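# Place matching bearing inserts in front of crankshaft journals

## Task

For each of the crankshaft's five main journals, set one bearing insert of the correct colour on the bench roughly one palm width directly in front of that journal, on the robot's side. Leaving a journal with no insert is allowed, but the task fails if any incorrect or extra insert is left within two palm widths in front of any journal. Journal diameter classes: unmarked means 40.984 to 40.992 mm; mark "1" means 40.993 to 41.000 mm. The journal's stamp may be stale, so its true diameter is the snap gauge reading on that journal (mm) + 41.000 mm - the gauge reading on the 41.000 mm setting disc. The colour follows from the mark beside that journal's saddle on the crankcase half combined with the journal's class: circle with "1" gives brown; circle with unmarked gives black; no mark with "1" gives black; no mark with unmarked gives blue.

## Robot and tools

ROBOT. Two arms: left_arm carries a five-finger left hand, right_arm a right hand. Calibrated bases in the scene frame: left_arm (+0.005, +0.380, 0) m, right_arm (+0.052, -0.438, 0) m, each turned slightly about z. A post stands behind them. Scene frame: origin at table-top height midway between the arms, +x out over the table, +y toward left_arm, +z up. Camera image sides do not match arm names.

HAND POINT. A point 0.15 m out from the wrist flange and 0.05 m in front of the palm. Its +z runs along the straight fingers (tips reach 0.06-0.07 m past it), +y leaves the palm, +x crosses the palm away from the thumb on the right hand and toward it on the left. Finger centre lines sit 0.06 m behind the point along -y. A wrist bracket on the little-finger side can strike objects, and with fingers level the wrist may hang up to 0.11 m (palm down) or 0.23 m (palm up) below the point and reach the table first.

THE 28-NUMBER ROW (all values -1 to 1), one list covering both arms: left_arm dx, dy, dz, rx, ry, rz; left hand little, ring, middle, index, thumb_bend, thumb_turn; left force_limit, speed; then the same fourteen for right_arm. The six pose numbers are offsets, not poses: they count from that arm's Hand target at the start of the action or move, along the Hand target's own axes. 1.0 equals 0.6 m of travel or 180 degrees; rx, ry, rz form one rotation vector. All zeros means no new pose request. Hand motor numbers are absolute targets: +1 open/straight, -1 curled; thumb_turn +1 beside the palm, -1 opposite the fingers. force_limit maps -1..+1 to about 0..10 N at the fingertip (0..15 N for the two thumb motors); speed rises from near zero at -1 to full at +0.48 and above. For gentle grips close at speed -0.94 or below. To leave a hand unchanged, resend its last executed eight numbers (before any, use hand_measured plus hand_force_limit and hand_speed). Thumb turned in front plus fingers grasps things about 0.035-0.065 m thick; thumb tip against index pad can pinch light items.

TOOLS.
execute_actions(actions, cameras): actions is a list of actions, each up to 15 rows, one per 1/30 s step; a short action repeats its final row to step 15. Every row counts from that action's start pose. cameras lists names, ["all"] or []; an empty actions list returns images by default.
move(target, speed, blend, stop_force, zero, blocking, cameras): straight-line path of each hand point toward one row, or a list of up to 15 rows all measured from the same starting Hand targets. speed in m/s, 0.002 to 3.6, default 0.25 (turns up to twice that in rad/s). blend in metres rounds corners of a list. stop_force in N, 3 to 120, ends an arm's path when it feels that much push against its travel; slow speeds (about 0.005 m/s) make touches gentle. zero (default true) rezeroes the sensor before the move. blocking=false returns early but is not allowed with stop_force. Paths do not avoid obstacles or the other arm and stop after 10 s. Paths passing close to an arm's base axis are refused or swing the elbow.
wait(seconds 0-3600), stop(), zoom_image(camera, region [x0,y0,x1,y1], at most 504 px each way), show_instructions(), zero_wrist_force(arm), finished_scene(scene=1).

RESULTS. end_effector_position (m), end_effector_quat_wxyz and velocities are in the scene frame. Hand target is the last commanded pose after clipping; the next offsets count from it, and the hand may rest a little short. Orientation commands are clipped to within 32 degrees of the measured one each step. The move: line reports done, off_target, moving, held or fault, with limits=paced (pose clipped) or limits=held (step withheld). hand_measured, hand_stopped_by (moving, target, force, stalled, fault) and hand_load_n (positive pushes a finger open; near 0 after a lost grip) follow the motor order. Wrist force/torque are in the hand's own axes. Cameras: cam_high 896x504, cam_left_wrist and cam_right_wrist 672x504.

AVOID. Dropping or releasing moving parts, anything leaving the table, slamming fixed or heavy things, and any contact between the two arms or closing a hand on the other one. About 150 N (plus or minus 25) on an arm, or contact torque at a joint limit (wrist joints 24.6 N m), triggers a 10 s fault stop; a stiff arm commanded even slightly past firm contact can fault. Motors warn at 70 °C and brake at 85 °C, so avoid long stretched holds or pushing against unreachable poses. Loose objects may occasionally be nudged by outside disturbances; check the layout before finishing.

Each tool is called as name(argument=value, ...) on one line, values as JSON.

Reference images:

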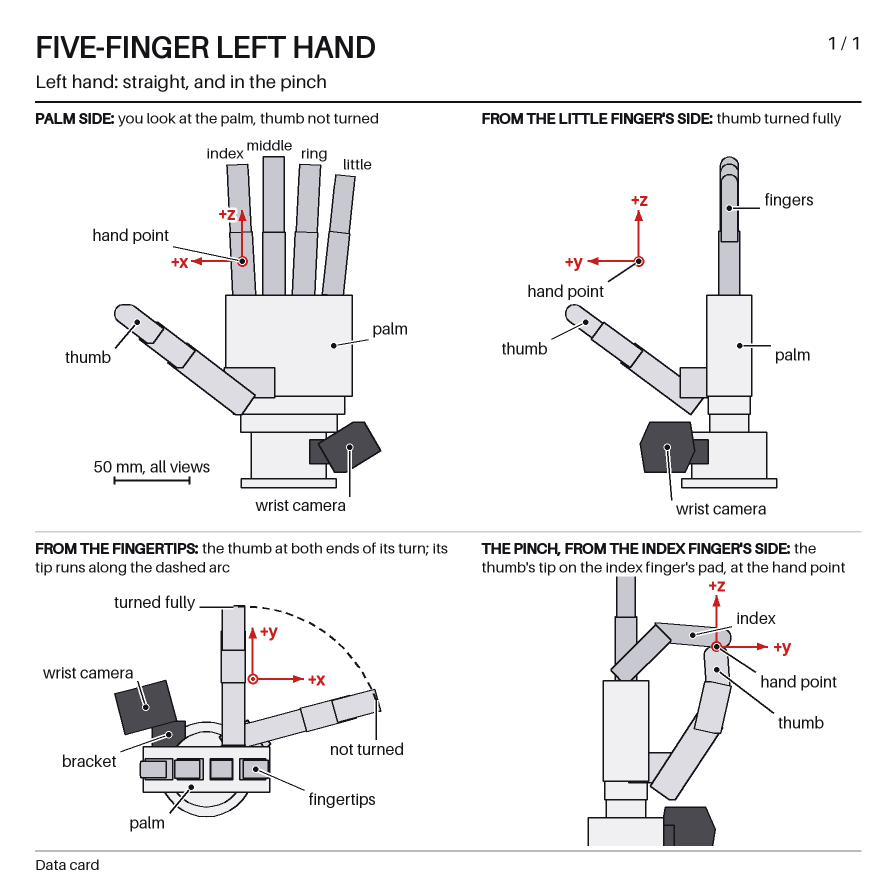

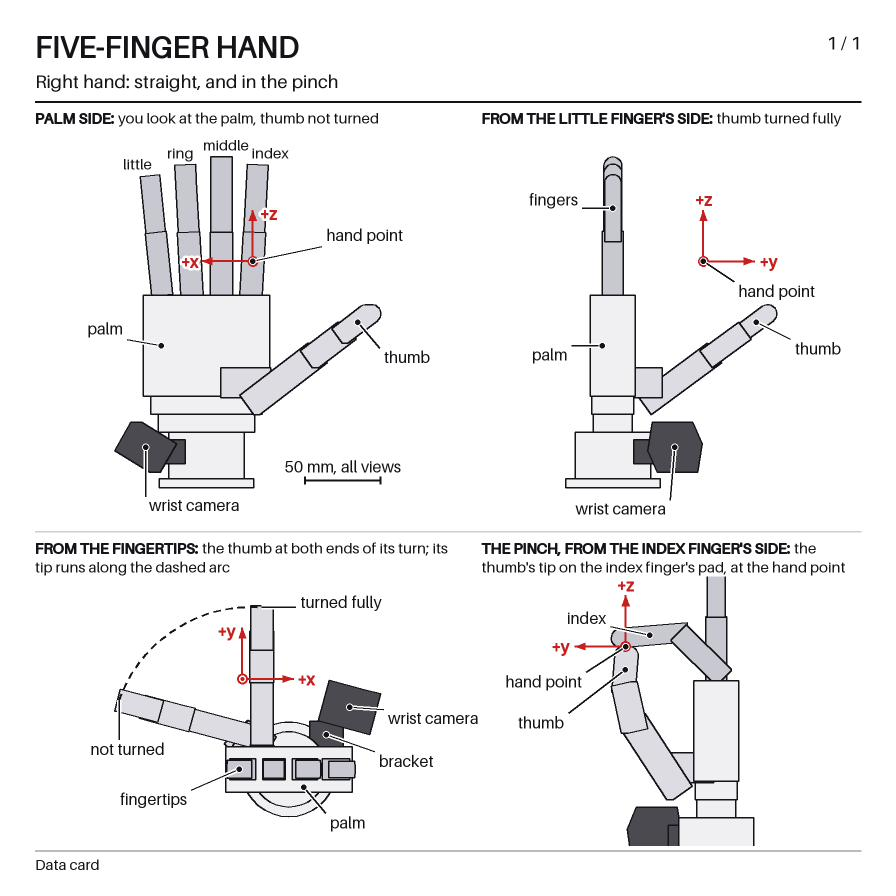

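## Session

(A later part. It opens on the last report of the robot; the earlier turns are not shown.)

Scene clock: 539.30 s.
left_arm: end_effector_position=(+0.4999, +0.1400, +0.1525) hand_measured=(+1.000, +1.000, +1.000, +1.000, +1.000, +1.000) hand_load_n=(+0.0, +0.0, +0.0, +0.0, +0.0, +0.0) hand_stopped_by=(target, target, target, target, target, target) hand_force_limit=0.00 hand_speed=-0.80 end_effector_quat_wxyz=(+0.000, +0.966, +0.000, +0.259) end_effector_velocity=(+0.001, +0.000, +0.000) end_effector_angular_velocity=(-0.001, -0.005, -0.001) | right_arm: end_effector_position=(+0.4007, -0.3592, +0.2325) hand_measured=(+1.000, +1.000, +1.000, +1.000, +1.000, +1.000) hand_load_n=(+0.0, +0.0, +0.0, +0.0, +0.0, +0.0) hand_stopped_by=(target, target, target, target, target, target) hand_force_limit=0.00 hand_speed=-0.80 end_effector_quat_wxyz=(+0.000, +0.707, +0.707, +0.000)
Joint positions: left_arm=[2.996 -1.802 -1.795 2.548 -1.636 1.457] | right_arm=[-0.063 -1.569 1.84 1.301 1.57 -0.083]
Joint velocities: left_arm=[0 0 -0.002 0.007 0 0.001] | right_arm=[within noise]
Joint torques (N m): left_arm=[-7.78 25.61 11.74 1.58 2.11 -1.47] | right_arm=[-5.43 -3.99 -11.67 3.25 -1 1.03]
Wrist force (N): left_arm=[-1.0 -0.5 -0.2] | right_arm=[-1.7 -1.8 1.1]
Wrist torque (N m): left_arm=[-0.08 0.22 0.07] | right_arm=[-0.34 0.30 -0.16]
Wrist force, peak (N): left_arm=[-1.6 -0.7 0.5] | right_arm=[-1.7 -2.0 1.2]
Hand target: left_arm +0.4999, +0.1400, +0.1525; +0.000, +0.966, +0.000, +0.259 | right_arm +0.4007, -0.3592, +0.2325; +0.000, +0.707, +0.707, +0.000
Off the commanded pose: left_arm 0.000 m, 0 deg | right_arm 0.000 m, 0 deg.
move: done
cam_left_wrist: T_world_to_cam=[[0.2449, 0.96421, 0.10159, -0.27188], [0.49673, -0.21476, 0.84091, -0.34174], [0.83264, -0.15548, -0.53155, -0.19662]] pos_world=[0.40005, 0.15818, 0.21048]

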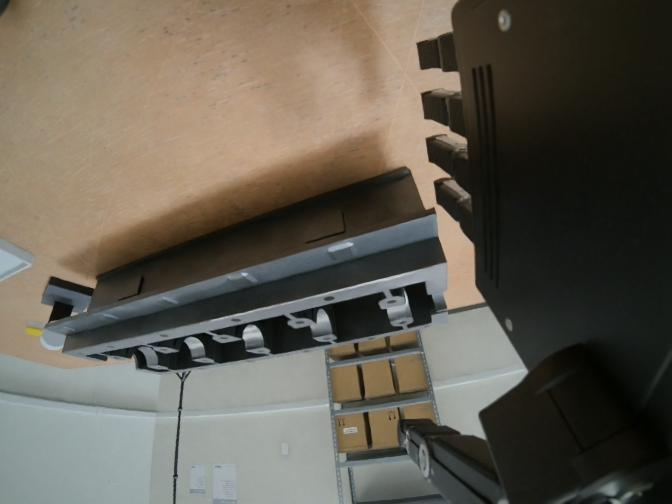

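move(target=[[0.0813,0,-0.1407,0,-0.1667,0,1,1,1,1,1,1,0,-0.8,0,0,0,0,0,0,1,1,1,1,1,1,0,-0.8],[0.269,0.0333,-0.0323,0,-0.1667,0,1,1,1,1,1,1,0,-0.8,0,0,0,0,0,0,1,1,1,1,1,1,0,-0.8]], blend=[0.02,0], cameras=["cam_left_wrist"])

zoom_image(camera="cam_left_wrist", region=[60, 100, 280, 320])

zoom_image(camera="cam_left_wrist", region=[260, 150, 460, 350])

Scene clock: 570.27 s.
left_arm: end_effector_position=(+0.6299, +0.1199, +0.2501) hand_measured=(+1.000, +1.000, +1.000, +1.000, +1.000, +1.000) hand_load_n=(+0.5, +0.0, +0.0, +0.0, +0.0, +0.0) hand_stopped_by=(target, target, target, target, target, target) hand_force_limit=0.00 hand_speed=-0.80 end_effector_quat_wxyz=(+0.000, +1.000, +0.000, +0.001) | right_arm: end_effector_position=(+0.4007, -0.3592, +0.2325) hand_measured=(+1.000, +1.000, +1.000, +1.000, +1.000, +1.000) hand_load_n=(+0.0, -0.5, +0.0, +0.0, +0.0, +0.0) hand_stopped_by=(target, target, target, target, target, target) hand_force_limit=0.00 hand_speed=-0.80 end_effector_quat_wxyz=(+0.000, +0.707, +0.707, +0.000)
Joint positions: left_arm=[3.017 -2.44 -0.538 1.409 -1.571 1.461] | right_arm=[-0.063 -1.569 1.84 1.301 1.57 -0.083]
Joint torques (N m): left_arm=[3.12 38.42 25.92 -3.47 1.76 1.68] | right_arm=[-4.46 -4.14 -12.41 3.16 -0.4 0.98]
Wrist force (N): left_arm=[-0.1 -0.3 0.3] | right_arm=[-1.7 -1.8 1.0]
Wrist torque (N m): left_arm=[-0.08 0.00 0.10] | right_arm=[-0.33 0.31 -0.16]
Wrist force, peak (N): left_arm=[-2.0 -0.4 0.9] | right_arm=[-1.7 -1.9 1.1]
Hand target: left_arm +0.6299, +0.1199, +0.2501; +0.000, +1.000, +0.000, +0.000 | right_arm +0.4007, -0.3592, +0.2325; +0.000, +0.707, +0.707, +0.000
Off the commanded pose: left_arm 0.000 m, 0 deg | right_arm 0.000 m, 0 deg.
move: done
cam_left_wrist: T_world_to_cam=[[0.26309, 0.96417, -0.03393, -0.27175], [0.8504, -0.21515, 0.48014, -0.62517], [0.45564, -0.15517, -0.87653, 0.06756]] pos_world=[0.57235, 0.13798, 0.35017]

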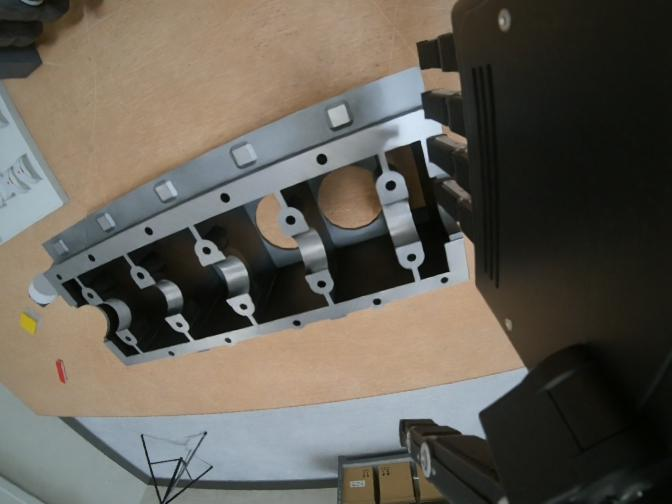

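Scaled by 2.291 from the camera's image (finer frame: 960x720).

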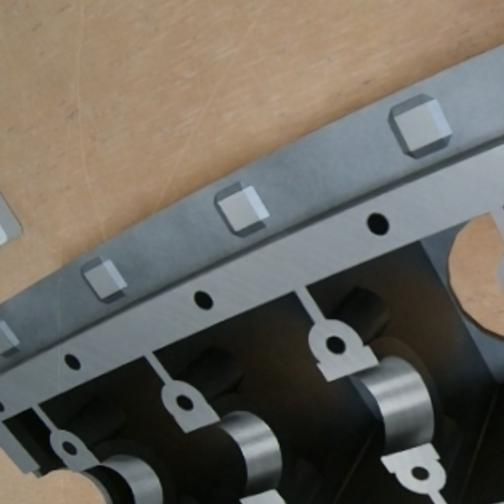

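Scaled by 2.520 from the camera's image (finer frame: 960x720).

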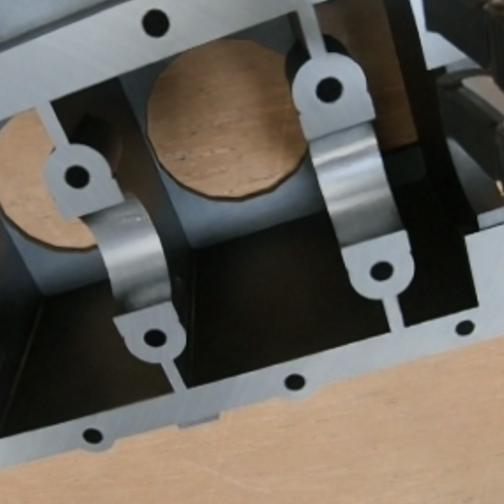

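zoom_image(camera="cam_left_wrist", region=[310, 90, 370, 150])

zoom_image(camera="cam_left_wrist", region=[210, 120, 280, 190])

zoom_image(camera="cam_left_wrist", region=[40, 160, 190, 310])

zoom_image(camera="cam_left_wrist", region=[270, 270, 370, 370])

Scaled by 8.400 from the camera's image (finer frame: 960x720).

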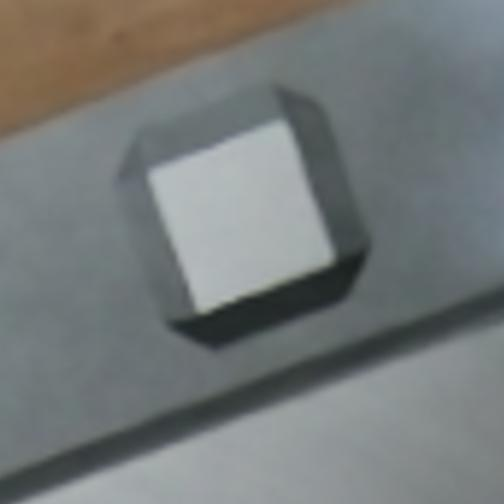

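Scaled by 7.200 from the camera's image (finer frame: 960x720).

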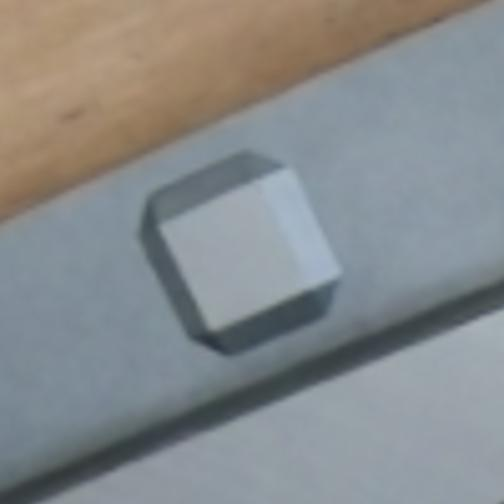

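Scaled by 3.360 from the camera's image (finer frame: 960x720).

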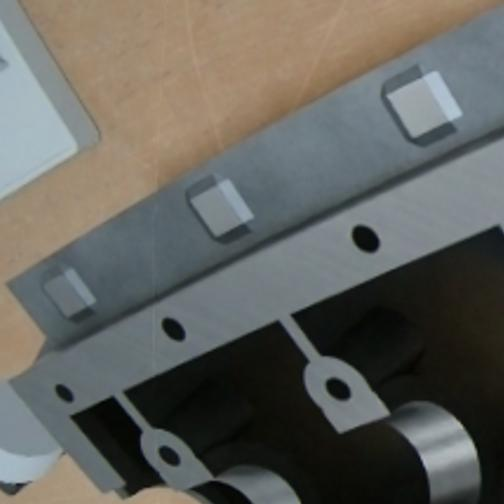

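Scaled by 5.040 from the camera's image (finer frame: 960x720).

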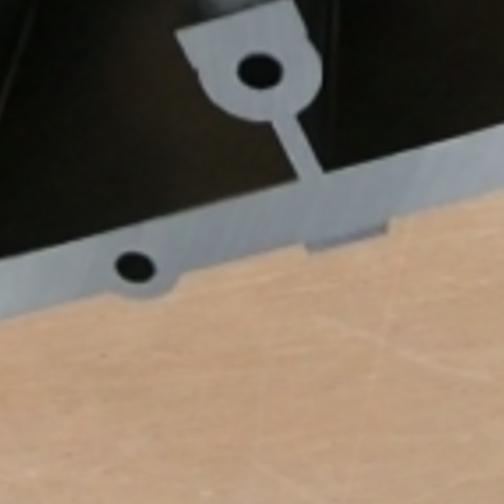

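move(target=[[0.45,0.2,-0.05,0,0,-0.99,1,1,1,1,1,1,0,-0.8,0,0,0,0,0,0,1,1,1,1,1,1,0,-0.8],[0.483,0.267,0.133,0.259,0,-0.966,1,1,1,1,1,1,0,-0.8,0,0,0,0,0,0,1,1,1,1,1,1,0,-0.8]], blend=[0.03,0], speed=0.35, cameras=["cam_left_wrist"])

zoom_image(camera="cam_left_wrist", region=[200, 150, 450, 350])

Scene clock: 618.07 s.
left_arm: end_effector_position=(+0.9183, -0.0399, +0.1702) hand_measured=(+1.000, +1.000, +1.000, +1.000, +1.000, +1.000) hand_load_n=(+0.0, +0.0, +0.0, +0.0, +0.0, +0.0) hand_stopped_by=(target, target, target, target, target, target) hand_force_limit=0.00 hand_speed=-0.80 end_effector_quat_wxyz=(+0.492, -0.014, +0.781, -0.384) end_effector_velocity=(+0.000, +0.001, +0.001) end_effector_angular_velocity=(+0.005, -0.004, +0.000) | right_arm: end_effector_position=(+0.4007, -0.3592, +0.2325) hand_measured=(+1.000, +1.000, +1.000, +1.000, +1.000, +1.000) hand_load_n=(-0.5, +0.0, +0.0, +0.0, -0.5, +0.0) hand_stopped_by=(target, target, target, target, target, target) hand_force_limit=0.00 hand_speed=-0.80 end_effector_quat_wxyz=(+0.000, +0.707, +0.707, +0.000)
Joint positions: left_arm=[2.898 -2.852 -0.035 2.643 -1.167 -2.155] | right_arm=[-0.063 -1.569 1.84 1.301 1.57 -0.083]
Joint velocities: left_arm=[0 0.001 0 0 -0.002 0.005] | right_arm=[within noise]
Joint torques (N m): left_arm=[1.68 62.69 27.71 3.33 0.52 1.61] | right_arm=[-2.91 -4.25 -13.49 3.21 0.39 0.89]
Wrist force (N): left_arm=[0.9 1.0 -1.0] | right_arm=[-1.7 -1.8 1.2]
Wrist torque (N m): left_arm=[0.29 -0.39 0.08] | right_arm=[-0.35 0.29 -0.16]
Wrist force, peak (N): left_arm=[1.6 -2.2 0.4] | right_arm=[-1.7 -1.9 1.3]
Hand target: left_arm +0.9196, -0.0405, +0.1705; +0.272, -0.010, +0.920, -0.283 | right_arm +0.4007, -0.3592, +0.2325; +0.000, +0.707, +0.707, +0.000
Off the commanded pose: left_arm 0.002 m, 102 deg; orientation clipped | right_arm 0.000 m, 0 deg.
elbow stopped short (left arm): the move would have taken joint 3 (elbow) straighter than the controller allows.
move: off_target (left_arm); limits=paced
cam_left_wrist: T_world_to_cam=[[-0.45073, -0.80486, 0.38606, 0.31721], [-0.73664, 0.09109, -0.67012, 0.79888], [0.50419, -0.58643, -0.63395, -0.26171]] pos_world=[0.86342, 0.02906, 0.24698]

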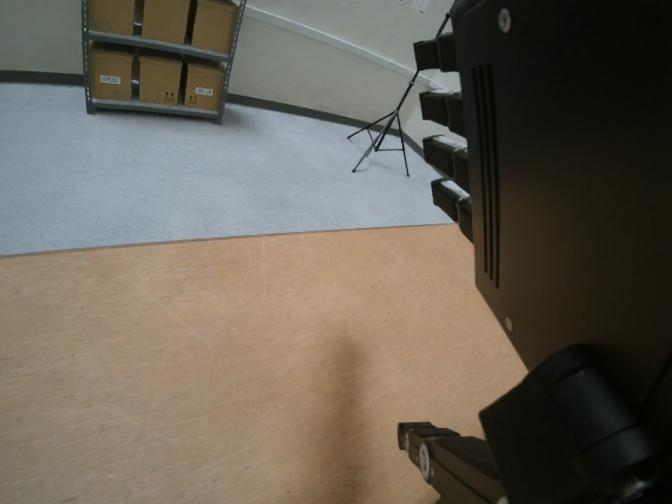

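Scaled by 2.016 from the camera's image (finer frame: 960x720).

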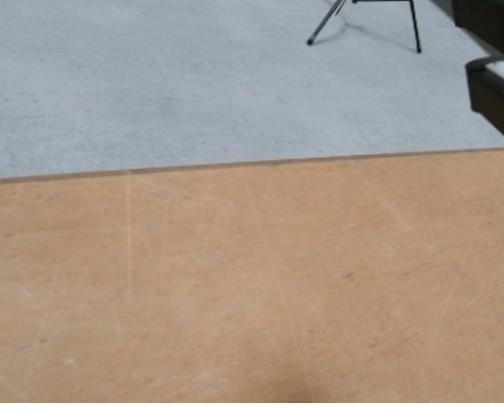

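move(target=[0.0377,-0.0152,-0.3287,-0.1844,0.177,0.0064,1,1,1,1,1,1,0,-0.8,0,0,0,0,0,0,1,1,1,1,1,1,0,-0.8], cameras=["cam_left_wrist"])

zoom_image(camera="cam_left_wrist", region=[200, 150, 450, 350])

Scene clock: 651.07 s.
left_arm: end_effector_position=(+0.7982, +0.0500, +0.2999) hand_measured=(+1.000, +1.000, +1.000, +1.000, +1.000, +1.000) hand_load_n=(+0.0, +0.0, +0.0, +0.0, +0.0, +0.0) hand_stopped_by=(target, target, target, target, target, target) hand_force_limit=0.00 hand_speed=-0.80 end_effector_quat_wxyz=(+0.447, +0.069, +0.876, -0.167) | right_arm: end_effector_position=(+0.4007, -0.3592, +0.2325) hand_measured=(+1.000, +1.000, +1.000, +1.000, +1.000, +1.000) hand_load_n=(-0.5, +0.0, +0.0, +0.0, +0.0, +0.0) hand_stopped_by=(target, target, target, target, target, target) hand_force_limit=0.00 hand_speed=-0.80 end_effector_quat_wxyz=(+0.000, +0.707, +0.707, +0.000)
Joint positions: left_arm=[2.87 -2.619 -0.035 2.072 -1.421 -1.752] | right_arm=[-0.063 -1.569 1.84 1.301 1.57 -0.083]
Joint torques (N m): left_arm=[-4.06 46.11 22.11 -2.75 -0.36 -0.43] | right_arm=[-0.94 -5.22 -14.21 3.25 0.91 0.91]
Wrist force (N): left_arm=[1.2 -0.4 -0.2] | right_arm=[-1.5 -1.7 1.1]
Wrist torque (N m): left_arm=[-0.04 -0.39 -0.01] | right_arm=[-0.33 0.27 -0.15]
Wrist force, peak (N): left_arm=[1.0 1.5 -0.3] | right_arm=[-1.8 -2.0 1.0]
Hand target: left_arm +0.7993, +0.0495, +0.3005; +0.206, +0.031, +0.975, -0.078 | right_arm +0.4007, -0.3592, +0.2325; +0.000, +0.707, +0.707, +0.000
Off the commanded pose: left_arm 0.001 m, 57 deg; orientation clipped | right_arm 0.000 m, 0 deg.
elbow stopped short (left arm): the move would have taken joint 3 (elbow) straighter than the controller allows.
move: off_target (left_arm); limits=paced
cam_left_wrist: T_world_to_cam=[[-0.3889, -0.92125, -0.0077, 0.3599], [-0.80906, 0.34551, -0.47545, 0.77583], [0.44066, -0.17867, -0.87971, 0.03785]] pos_world=[0.75098, 0.07026, 0.40494]

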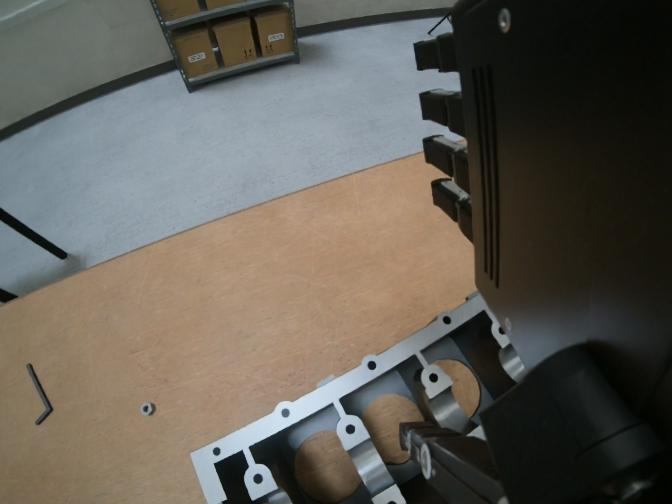

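Scaled by 2.016 from the camera's image (finer frame: 960x720).

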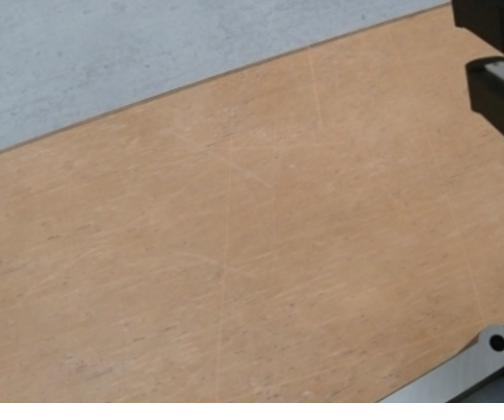

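move(target=[0.262,0.017,-0.158,-0.05,0.132,-0.02,1,1,1,1,1,1,0,-0.8,0,0,0,0,0,0,1,1,1,1,1,1,0,-0.8], cameras=["all"])

Scene clock: 668.80 s.
left_arm: end_effector_position=(+0.6178, +0.0803, +0.3200) hand_measured=(+1.000, +1.000, +1.000, +1.000, +1.000, +1.000) hand_load_n=(+0.0, +0.0, +0.0, +0.0, +0.0, +0.0) hand_stopped_by=(target, target, target, target, target, target) hand_force_limit=0.00 hand_speed=-0.80 end_effector_quat_wxyz=(+0.222, +0.043, +0.969, -0.100) | right_arm: end_effector_position=(+0.4007, -0.3592, +0.2325) hand_measured=(+1.000, +1.000, +1.000, +1.000, +1.000, +1.000) hand_load_n=(+0.0, -0.5, +0.0, +0.0, +0.0, +0.0) hand_stopped_by=(target, target, target, target, target, target) hand_force_limit=0.00 hand_speed=-0.80 end_effector_quat_wxyz=(+0.000, +0.707, +0.707, +0.000)
Joint positions: left_arm=[2.821 -2.543 -0.035 1.495 -1.496 -1.808] | right_arm=[-0.063 -1.569 1.84 1.301 1.57 -0.083]
Joint torques (N m): left_arm=[2.75 44.52 13.8 -0.48 0.91 -0.16] | right_arm=[-0.34 -4.47 -14.52 3.22 1.27 1.1]
Wrist force (N): left_arm=[0.3 -0.4 0.2] | right_arm=[-1.5 -1.8 1.1]
Wrist torque (N m): left_arm=[-0.06 -0.15 0.10] | right_arm=[-0.34 0.28 -0.15]
Wrist force, peak (N): left_arm=[1.5 -0.5 -0.4] | right_arm=[-1.7 -2.0 1.0]
Hand target: left_arm +0.6190, +0.0796, +0.3208; +0.000, +0.000, +1.000, +0.000 | right_arm +0.4007, -0.3592, +0.2325; +0.000, +0.707, +0.707, +0.000
Off the commanded pose: left_arm 0.002 m, 29 deg | right_arm 0.000 m, 0 deg.
elbow stopped short (left arm): the move would have taken joint 3 (elbow) straighter than the controller allows.
move: off_target (left_arm)
cam_left_wrist: T_world_to_cam=[[-0.34397, -0.93871, 0.02241, 0.28182], [-0.93881, 0.34426, 0.01063, 0.55375], [-0.0177, -0.01738, -0.99969, 0.449]] pos_world=[0.62475, 0.08172, 0.43666]
cam_right_wrist: T_world_to_cam=[[0.96676, 0.25548, -0.01032, -0.29058], [0.22939, -0.8488, 0.47636, -0.50151], [0.11294, -0.46289, -0.87919, 0.10725]] pos_world=[0.38386, -0.3018, 0.33019]

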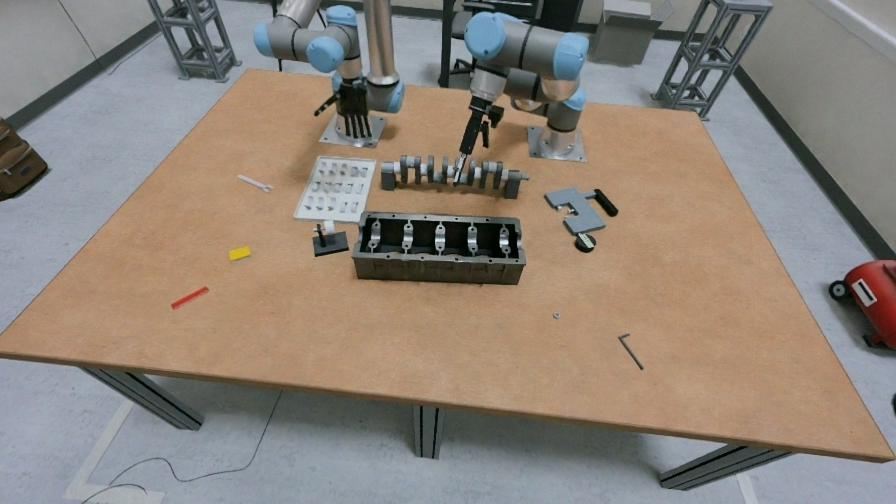

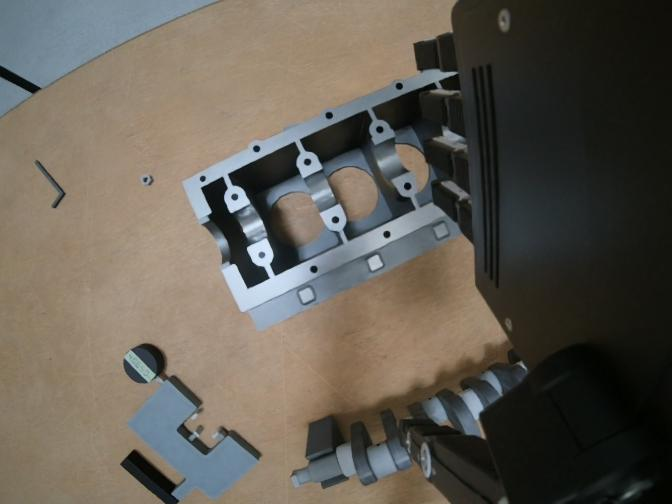

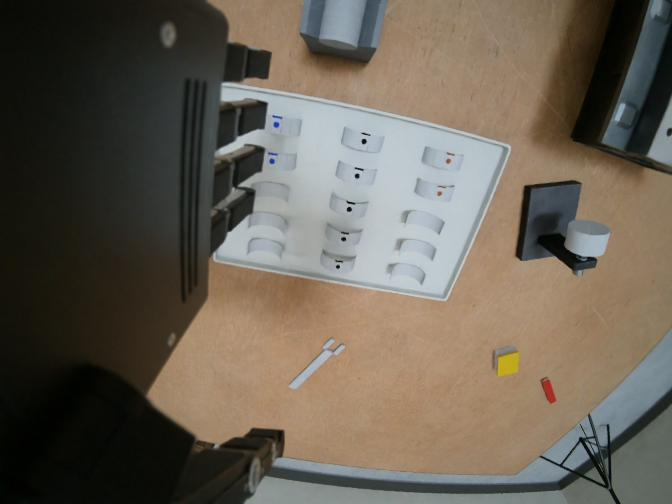

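move(target=[0.283,0.117,-0.167,0,0,0,1,1,1,1,1,1,0,-0.8,0,0,0,0,0,0,1,1,1,1,1,1,0,-0.8], cameras=["cam_left_wrist"])

Scene clock: 680.27 s.
left_arm: end_effector_position=(+0.4490, +0.1498, +0.4206) hand_measured=(+1.000, +1.000, +1.000, +1.000, +1.000, +1.000) hand_load_n=(+0.0, +0.0, +0.0, +0.0, +0.0, +0.0) hand_stopped_by=(target, target, target, target, target, target) hand_force_limit=0.00 hand_speed=-0.80 end_effector_quat_wxyz=(+0.001, +0.000, +1.000, +0.000) end_effector_velocity=(-0.001, +0.000, +0.000) end_effector_angular_velocity=(+0.002, +0.007, +0.000) | right_arm: end_effector_position=(+0.4007, -0.3592, +0.2325) hand_measured=(+1.000, +1.000, +1.000, +1.000, +1.000, +1.000) hand_load_n=(+0.0, +0.0, +0.0, +0.0, +0.0, +0.0) hand_stopped_by=(target, target, target, target, target, target) hand_force_limit=0.00 hand_speed=-0.80 end_effector_quat_wxyz=(+0.000, +0.707, +0.707, +0.000)
Joint positions: left_arm=[2.82 -2.453 -0.035 0.919 -1.572 -1.879] | right_arm=[-0.063 -1.569 1.84 1.301 1.57 -0.083]
Joint velocities: left_arm=[0 -0.001 0 -0.006 0 0] | right_arm=[within noise]
Joint torques (N m): left_arm=[-5.45 49.69 9.45 -5.07 2.39 1.31] | right_arm=[0.15 -4.91 -15.42 3.34 1.36 0.98]
Wrist force (N): left_arm=[-0.2 -1.0 0.7] | right_arm=[-1.6 -1.9 1.0]
Wrist torque (N m): left_arm=[-0.21 0.04 -0.05] | right_arm=[-0.35 0.28 -0.16]
Wrist force, peak (N): left_arm=[0.0 -0.5 1.5] | right_arm=[-1.6 -2.0 1.2]
Hand target: left_arm +0.4491, +0.1497, +0.4209; +0.000, +0.000, +1.000, +0.000 | right_arm +0.4007, -0.3592, +0.2325; +0.000, +0.707, +0.707, +0.000
Off the commanded pose: left_arm 0.000 m, 0 deg | right_arm 0.000 m, 0 deg.
elbow stopped short (left arm): the move would have taken joint 3 (elbow) straighter than the controller allows.
move: done
cam_left_wrist: T_world_to_cam=[[-0.26206, -0.96441, -0.03516, 0.27801], [-0.85217, 0.21415, 0.47743, 0.15452], [-0.45291, 0.15508, -0.87797, 0.66617]] pos_world=[0.50624, 0.13172, 0.52087]

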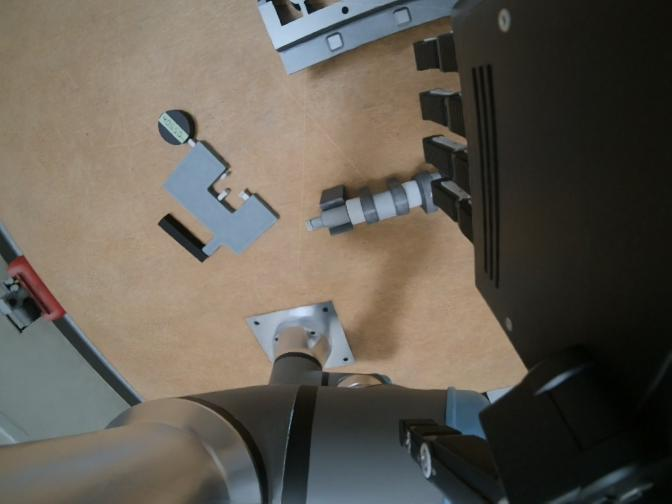

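move(target=[[0.1,0.195,0.06,0,0,0.333,1,1,1,1,1,1,0,-0.8,0.065,0.333,-0.2125,0.15,0.179,0.233,1,1,1,1,1,1,0,-0.8],[0.2,0.39,0.12,0,0,0.666,1,1,1,1,1,1,0,-0.8,0.265,0.749,-0.1125,0.3,0.357,0.466,1,1,1,1,1,1,0,-0.8],[0.298,0.584,0.183,0,0,0.999,1,1,1,1,1,1,0,-0.8,0.265,0.749,0.129,0.3,0.357,0.466,1,1,1,1,1,1,0,-0.8]], speed=0.3, blend=[0.03,0.03,0], cameras=["all"])

Scene clock: 907.03 s.
left_arm: end_effector_position=(+0.2703, +0.5001, +0.3112) hand_measured=(+1.000, +1.000, +1.000, +1.000, +1.000, +1.000) hand_load_n=(+0.0, +0.0, +0.0, +0.0, +0.0, +0.0) hand_stopped_by=(target, target, target, target, target, target) hand_force_limit=0.00 hand_speed=-0.80 end_effector_quat_wxyz=(+0.000, +1.000, +0.002, +0.001) end_effector_velocity=(-0.001, +0.000, +0.000) end_effector_angular_velocity=(+0.000, +0.001, -0.008) | right_arm: end_effector_position=(+0.8497, -0.2002, +0.1549) hand_measured=(+1.000, +1.000, +1.000, +1.000, +1.000, +1.000) hand_load_n=(+0.0, +0.0, +0.0, -0.5, +0.0, -0.5) hand_stopped_by=(target, target, target, target, target, target) hand_force_limit=0.00 hand_speed=-0.80 end_effector_quat_wxyz=(+0.699, -0.712, +0.047, -0.048)
Joint positions: left_arm=[4.253 -1.503 -1.702 1.635 -1.57 2.692] | right_arm=[-0.165 0.029 0.035 2.75 0.053 0.325]
Joint velocities: left_arm=[-0.001 0 0 0 -0.001 0.007] | right_arm=[within noise]
Joint torques (N m): left_arm=[-3.27 13.08 11.25 -5.35 -0.7 2.34] | right_arm=[-7.03 -74.96 -24.96 2.71 -0.58 -0.29]
Wrist force (N): left_arm=[-0.1 -1.0 0.2] | right_arm=[0.2 -0.1 -0.2]
Wrist torque (N m): left_arm=[-0.19 0.01 0.07] | right_arm=[-0.03 0.00 -0.13]
Wrist force, peak (N): left_arm=[-1.4 -1.3 0.4] | right_arm=[-1.5 -3.2 1.7]
Hand target: left_arm +0.2703, +0.5001, +0.3112; +0.000, +1.000, +0.002, +0.000 | right_arm +0.8500, -0.2000, +0.1549; +0.606, -0.791, +0.069, -0.052
Off the commanded pose: left_arm 0.000 m, 0 deg | right_arm 0.000 m, 14 deg.
elbow stopped short (right arm): the move would have taken joint 3 (elbow) straighter than the controller allows.
move: off_target (right_arm)
cam_left_wrist: T_world_to_cam=[[0.25858, 0.96541, -0.03348, -0.54118], [0.85147, -0.21142, 0.4799, -0.26895], [0.45622, -0.1526, -0.87668, 0.34257]] pos_world=[0.21265, 0.51788, 0.41127]
cam_right_wrist: T_world_to_cam=[[0.25424, -0.04092, -0.96627, -0.07201], [-0.9048, -0.36295, -0.2227, 0.73665], [-0.3416, 0.93091, -0.1293, 0.61096]] pos_world=[0.89353, -0.30432, 0.17347]

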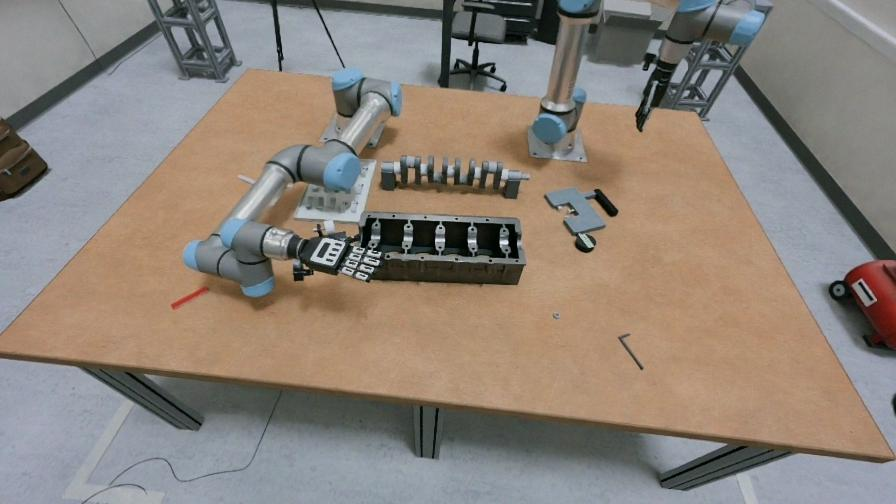

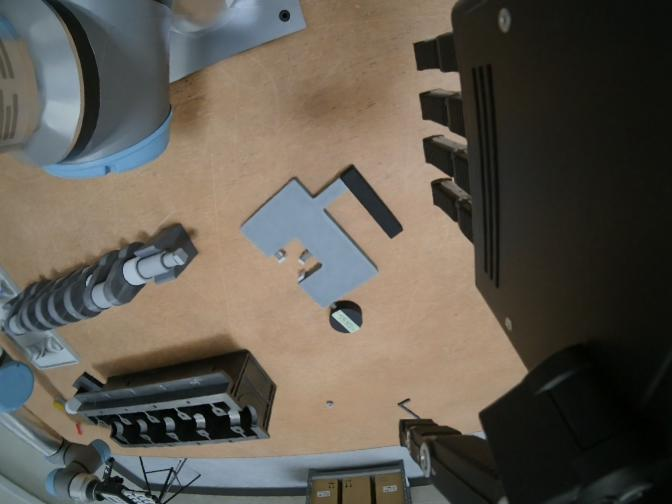

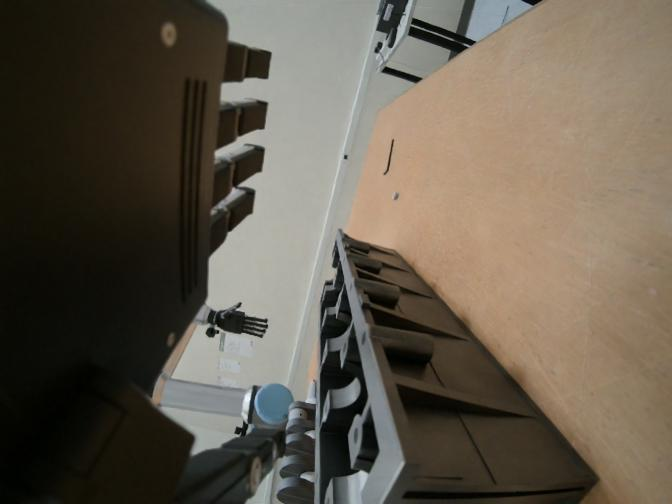

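zoom_image(camera="cam_right_wrist", region=[310, 220, 450, 360])

zoom_image(camera="cam_right_wrist", region=[310, 330, 490, 504])

zoom_image(camera="cam_left_wrist", region=[230, 150, 420, 340])

Scaled by 3.600 from the camera's image (finer frame: 960x720).

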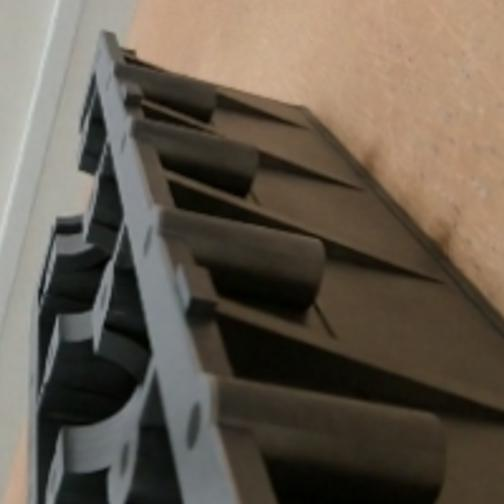

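Scaled by 2.800 from the camera's image (finer frame: 960x720).

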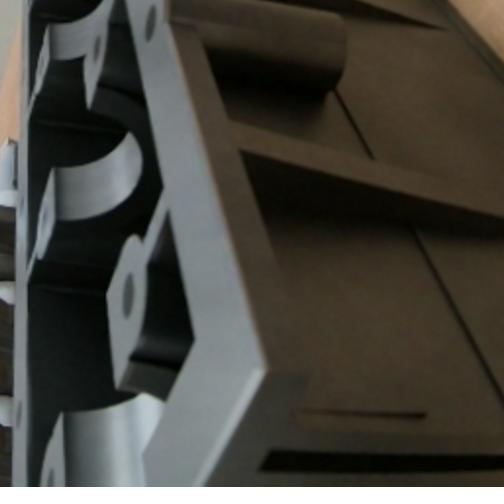

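Scaled by 2.653 from the camera's image (finer frame: 960x720).

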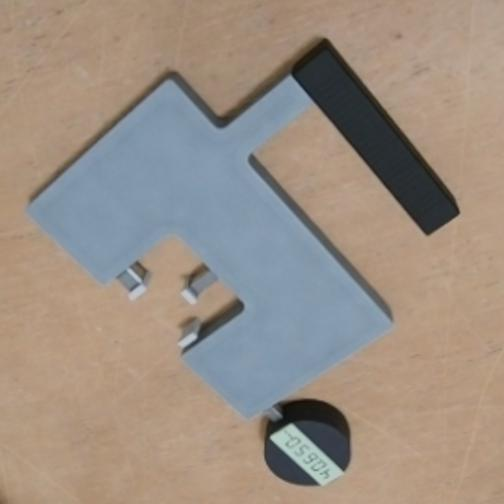

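zoom_image(camera="cam_left_wrist", region=[70, 340, 170, 440])

zoom_image(camera="cam_left_wrist", region=[150, 340, 280, 450])

Scaled by 5.040 from the camera's image (finer frame: 960x720).

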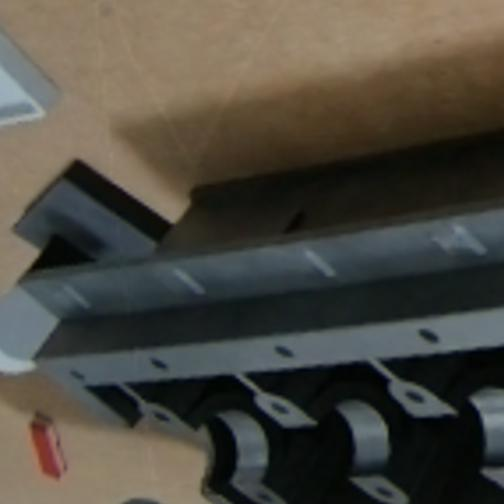

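Scaled by 3.877 from the camera's image (finer frame: 960x720).

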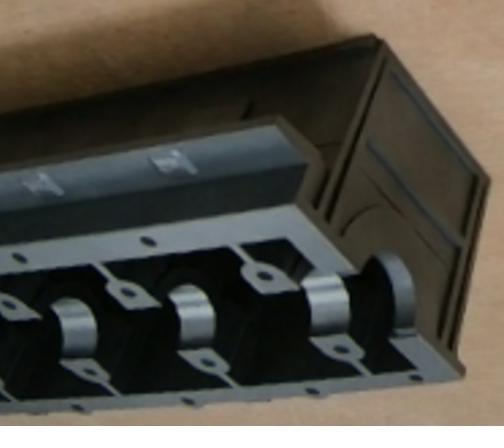

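move(target=[[0,0,0,0,0,0,1,1,1,1,1,1,0,-0.8,-0.068,-0.2645,-0.1715,0,0,0,1,1,1,1,1,1,0,-0.8],[0,0,0,0,0,0,1,1,1,1,1,1,0,-0.8,-0.676,-0.153,-0.549,-0.3,-0.3565,-0.466,1,1,1,1,1,1,0,-0.8]], speed=0.3, blend=[0.03,0], cameras=["cam_right_wrist"])

Scene clock: 990.50 s.
left_arm: end_effector_position=(+0.2703, +0.5001, +0.3112) hand_measured=(+1.000, +1.000, +1.000, +1.000, +1.000, +1.000) hand_load_n=(+0.0, +0.0, +0.0, +0.0, +0.0, +0.0) hand_stopped_by=(target, target, target, target, target, target) hand_force_limit=0.00 hand_speed=-0.80 end_effector_quat_wxyz=(+0.000, +1.000, +0.002, +0.000) | right_arm: end_effector_position=(+0.3999, -0.4198, +0.3295) hand_measured=(+1.000, +1.000, +1.000, +1.000, +1.000, +1.000) hand_load_n=(+0.0, +0.0, +0.0, +0.5, +0.0, +0.0) hand_stopped_by=(target, target, target, target, target, target) hand_force_limit=0.00 hand_speed=-0.80 end_effector_quat_wxyz=(-0.001, +0.707, +0.707, +0.001)
Joint positions: left_arm=[4.253 -1.503 -1.702 1.635 -1.57 2.693] | right_arm=[-0.285 -1.647 1.663 1.555 1.569 -0.304]
Joint torques (N m): left_arm=[-7.8 8.53 9.95 -4.81 -1.23 1.53] | right_arm=[1.23 -29.74 -12.04 1.4 1.93 -1.43]
Wrist force (N): left_arm=[-0.4 -1.0 0.6] | right_arm=[-1.8 -1.5 0.9]
Wrist torque (N m): left_arm=[-0.21 0.08 0.00] | right_arm=[-0.31 0.35 -0.22]
Wrist force, peak (N): left_arm=[-0.1 -1.5 0.5] | right_arm=[-2.0 -3.2 1.3]
Hand target: left_arm +0.2703, +0.5001, +0.3112; +0.000, +1.000, +0.002, +0.000 | right_arm +0.3998, -0.4198, +0.3296; +0.000, +0.707, +0.707, +0.000
Off the commanded pose: left_arm 0.000 m, 0 deg | right_arm 0.000 m, 0 deg.
elbow stopped short (right arm): the move would have taken joint 3 (elbow) straighter than the controller allows.
move: done
cam_right_wrist: T_world_to_cam=[[0.96701, 0.25457, -0.00967, -0.274], [0.22841, -0.84956, 0.47548, -0.59862], [0.11283, -0.462, -0.87967, 0.16518]] pos_world=[0.38305, -0.3625, 0.42729]

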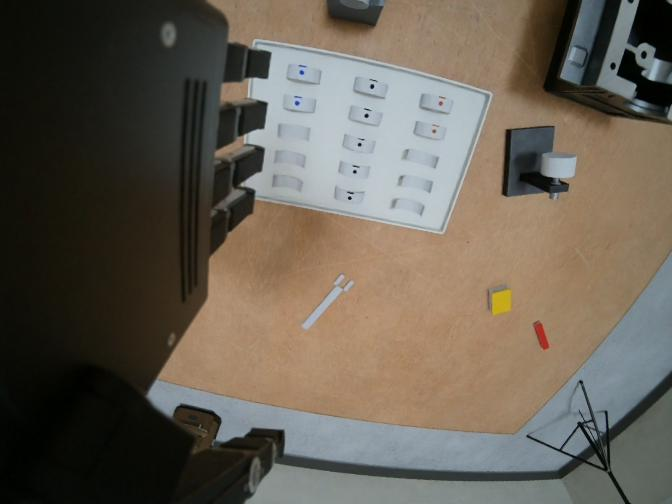

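zoom_image(camera="cam_right_wrist", region=[545, 0, 672, 130])

zoom_image(camera="cam_right_wrist", region=[480, 110, 600, 220])

Scaled by 3.877 from the camera's image (finer frame: 960x720).

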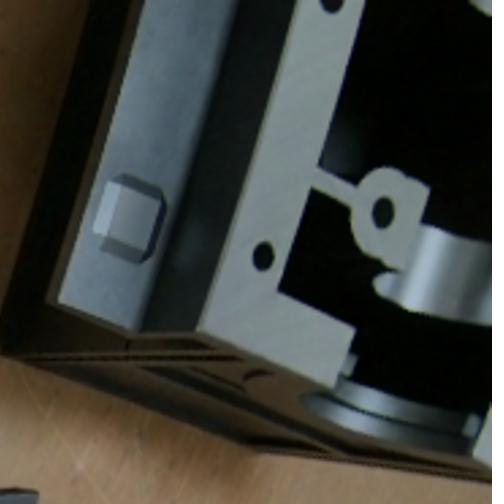

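Scaled by 4.200 from the camera's image (finer frame: 960x720).

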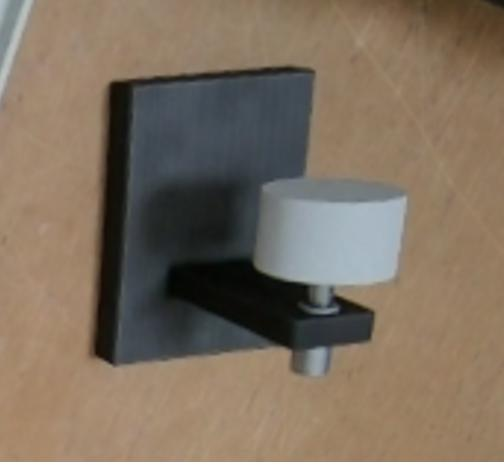

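move(target=[[0.3,0.5,0.0,0,0,0,-1,-1,-1,-1,1,1,-0.5,0,0,0,0,0,0,0,1,1,1,1,1,1,0,-0.8],[0.458,0.667,0.269,0,0,0,-1,-1,-1,-1,1,1,-0.5,0,0,0,0,0,0,0,1,1,1,1,1,1,0,-0.8]], speed=0.3, blend=[0.03,0], cameras=["cam_left_wrist"])

zoom_image(camera="cam_left_wrist", region=[250, 200, 450, 400])

Scene clock: 1019.00 s.
left_arm: end_effector_position=(+0.5465, +0.1010, +0.1498) hand_measured=(-1.000, -1.000, -1.000, -1.000, +1.000, +1.000) hand_load_n=(+0.0, +0.0, +0.0, +0.0, +0.0, +0.0) hand_stopped_by=(target, target, target, target, target, target) hand_force_limit=-0.50 hand_speed=0.00 end_effector_quat_wxyz=(+0.000, +1.000, +0.002, +0.000) | right_arm: end_effector_position=(+0.3998, -0.4198, +0.3296) hand_measured=(+1.000, +1.000, +1.000, +1.000, +1.000, +1.000) hand_load_n=(+0.0, +0.0, +0.0, +0.0, +0.0, +0.0) hand_stopped_by=(target, target, target, target, target, target) hand_force_limit=0.00 hand_speed=-0.80 end_effector_quat_wxyz=(+0.000, +0.707, +0.707, +0.000)
Joint positions: left_arm=[2.964 -2.226 -1.171 1.827 -1.572 1.404] | right_arm=[-0.285 -1.647 1.664 1.555 1.57 -0.305]
Joint torques (N m): left_arm=[-6.46 34.41 23.99 -0.05 -1.88 -0.56] | right_arm=[-3.34 -25.95 -14.11 0.89 1.93 0.14]
Wrist force (N): left_arm=[0.1 -1.1 0.8] | right_arm=[-1.8 -1.5 0.8]
Wrist torque (N m): left_arm=[-0.21 0.01 -0.02] | right_arm=[-0.30 0.36 -0.21]
Wrist force, peak (N): left_arm=[-1.4 -3.3 0.6] | right_arm=[-2.0 -1.6 0.9]
Hand target: left_arm +0.5466, +0.1009, +0.1498; +0.000, +1.000, +0.002, +0.000 | right_arm +0.3998, -0.4198, +0.3296; +0.000, +0.707, +0.707, +0.000
Off the commanded pose: left_arm 0.000 m, 0 deg | right_arm 0.000 m, 0 deg.
move: done
cam_left_wrist: T_world_to_cam=[[0.25893, 0.96531, -0.03367, -0.23285], [0.85167, -0.21172, 0.47942, -0.51112], [0.45566, -0.15281, -0.87694, 0.01457]] pos_world=[0.48895, 0.11878, 0.24997]

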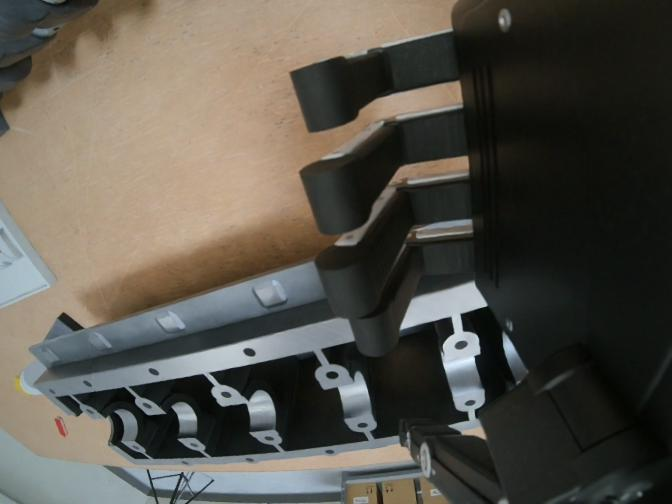

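Scaled by 2.520 from the camera's image (finer frame: 960x720).

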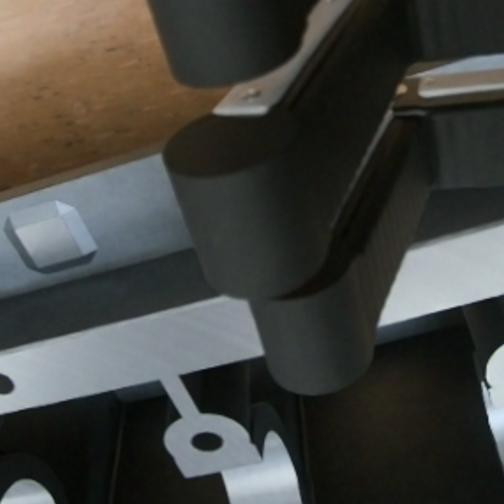

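zoom_image(camera="cam_left_wrist", region=[130, 260, 310, 440])

zoom_image(camera="cam_left_wrist", region=[20, 320, 160, 460])

zoom_image(camera="cam_left_wrist", region=[310, 330, 500, 460])

Scaled by 2.800 from the camera's image (finer frame: 960x720).

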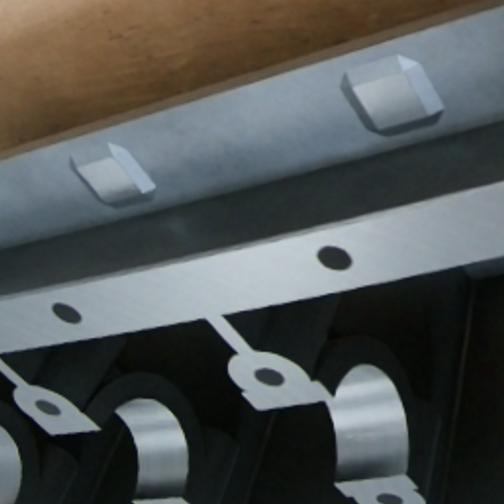

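Scaled by 3.600 from the camera's image (finer frame: 960x720).

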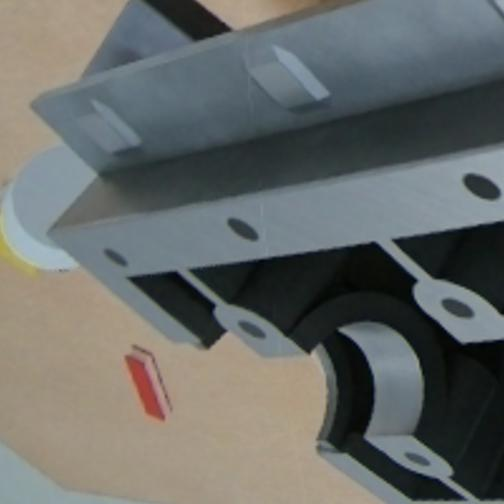

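Scaled by 2.653 from the camera's image (finer frame: 960x720).

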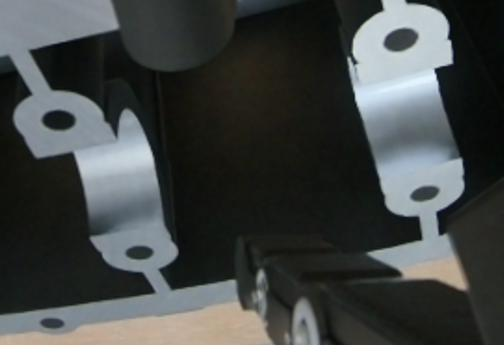

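zoom_image(camera="cam_left_wrist", region=[245, 270, 300, 315])

zoom_image(camera="cam_left_wrist", region=[145, 300, 200, 345])

zoom_image(camera="cam_left_wrist", region=[70, 325, 125, 370])

zoom_image(camera="cam_left_wrist", region=[25, 335, 80, 380])

Scaled by 9.164 from the camera's image (finer frame: 960x720).

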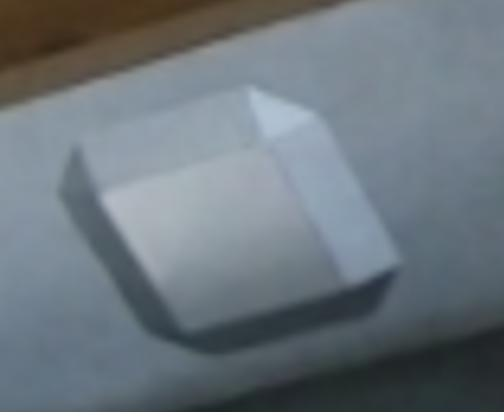

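Scaled by 9.164 from the camera's image (finer frame: 960x720).

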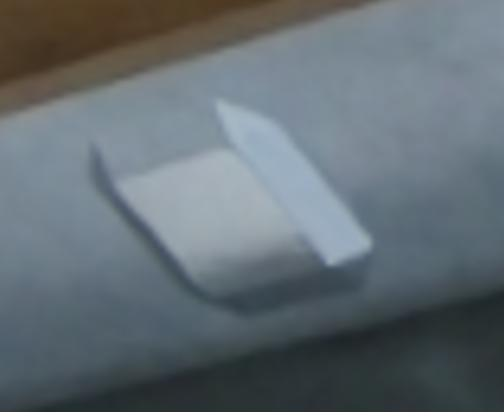

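Scaled by 9.164 from the camera's image (finer frame: 960x720).

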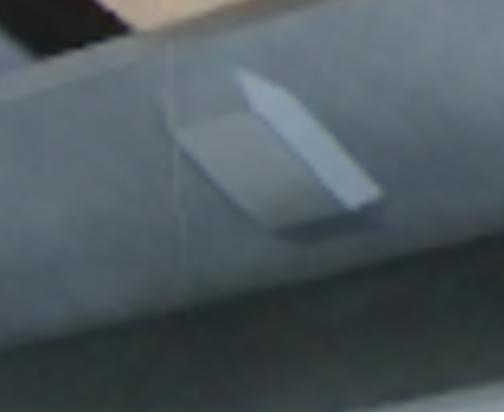

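Scaled by 9.164 from the camera's image (finer frame: 960x720).

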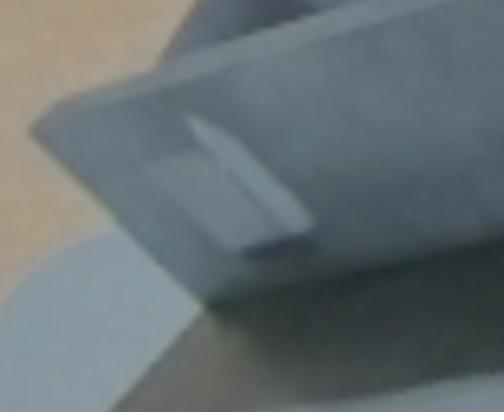

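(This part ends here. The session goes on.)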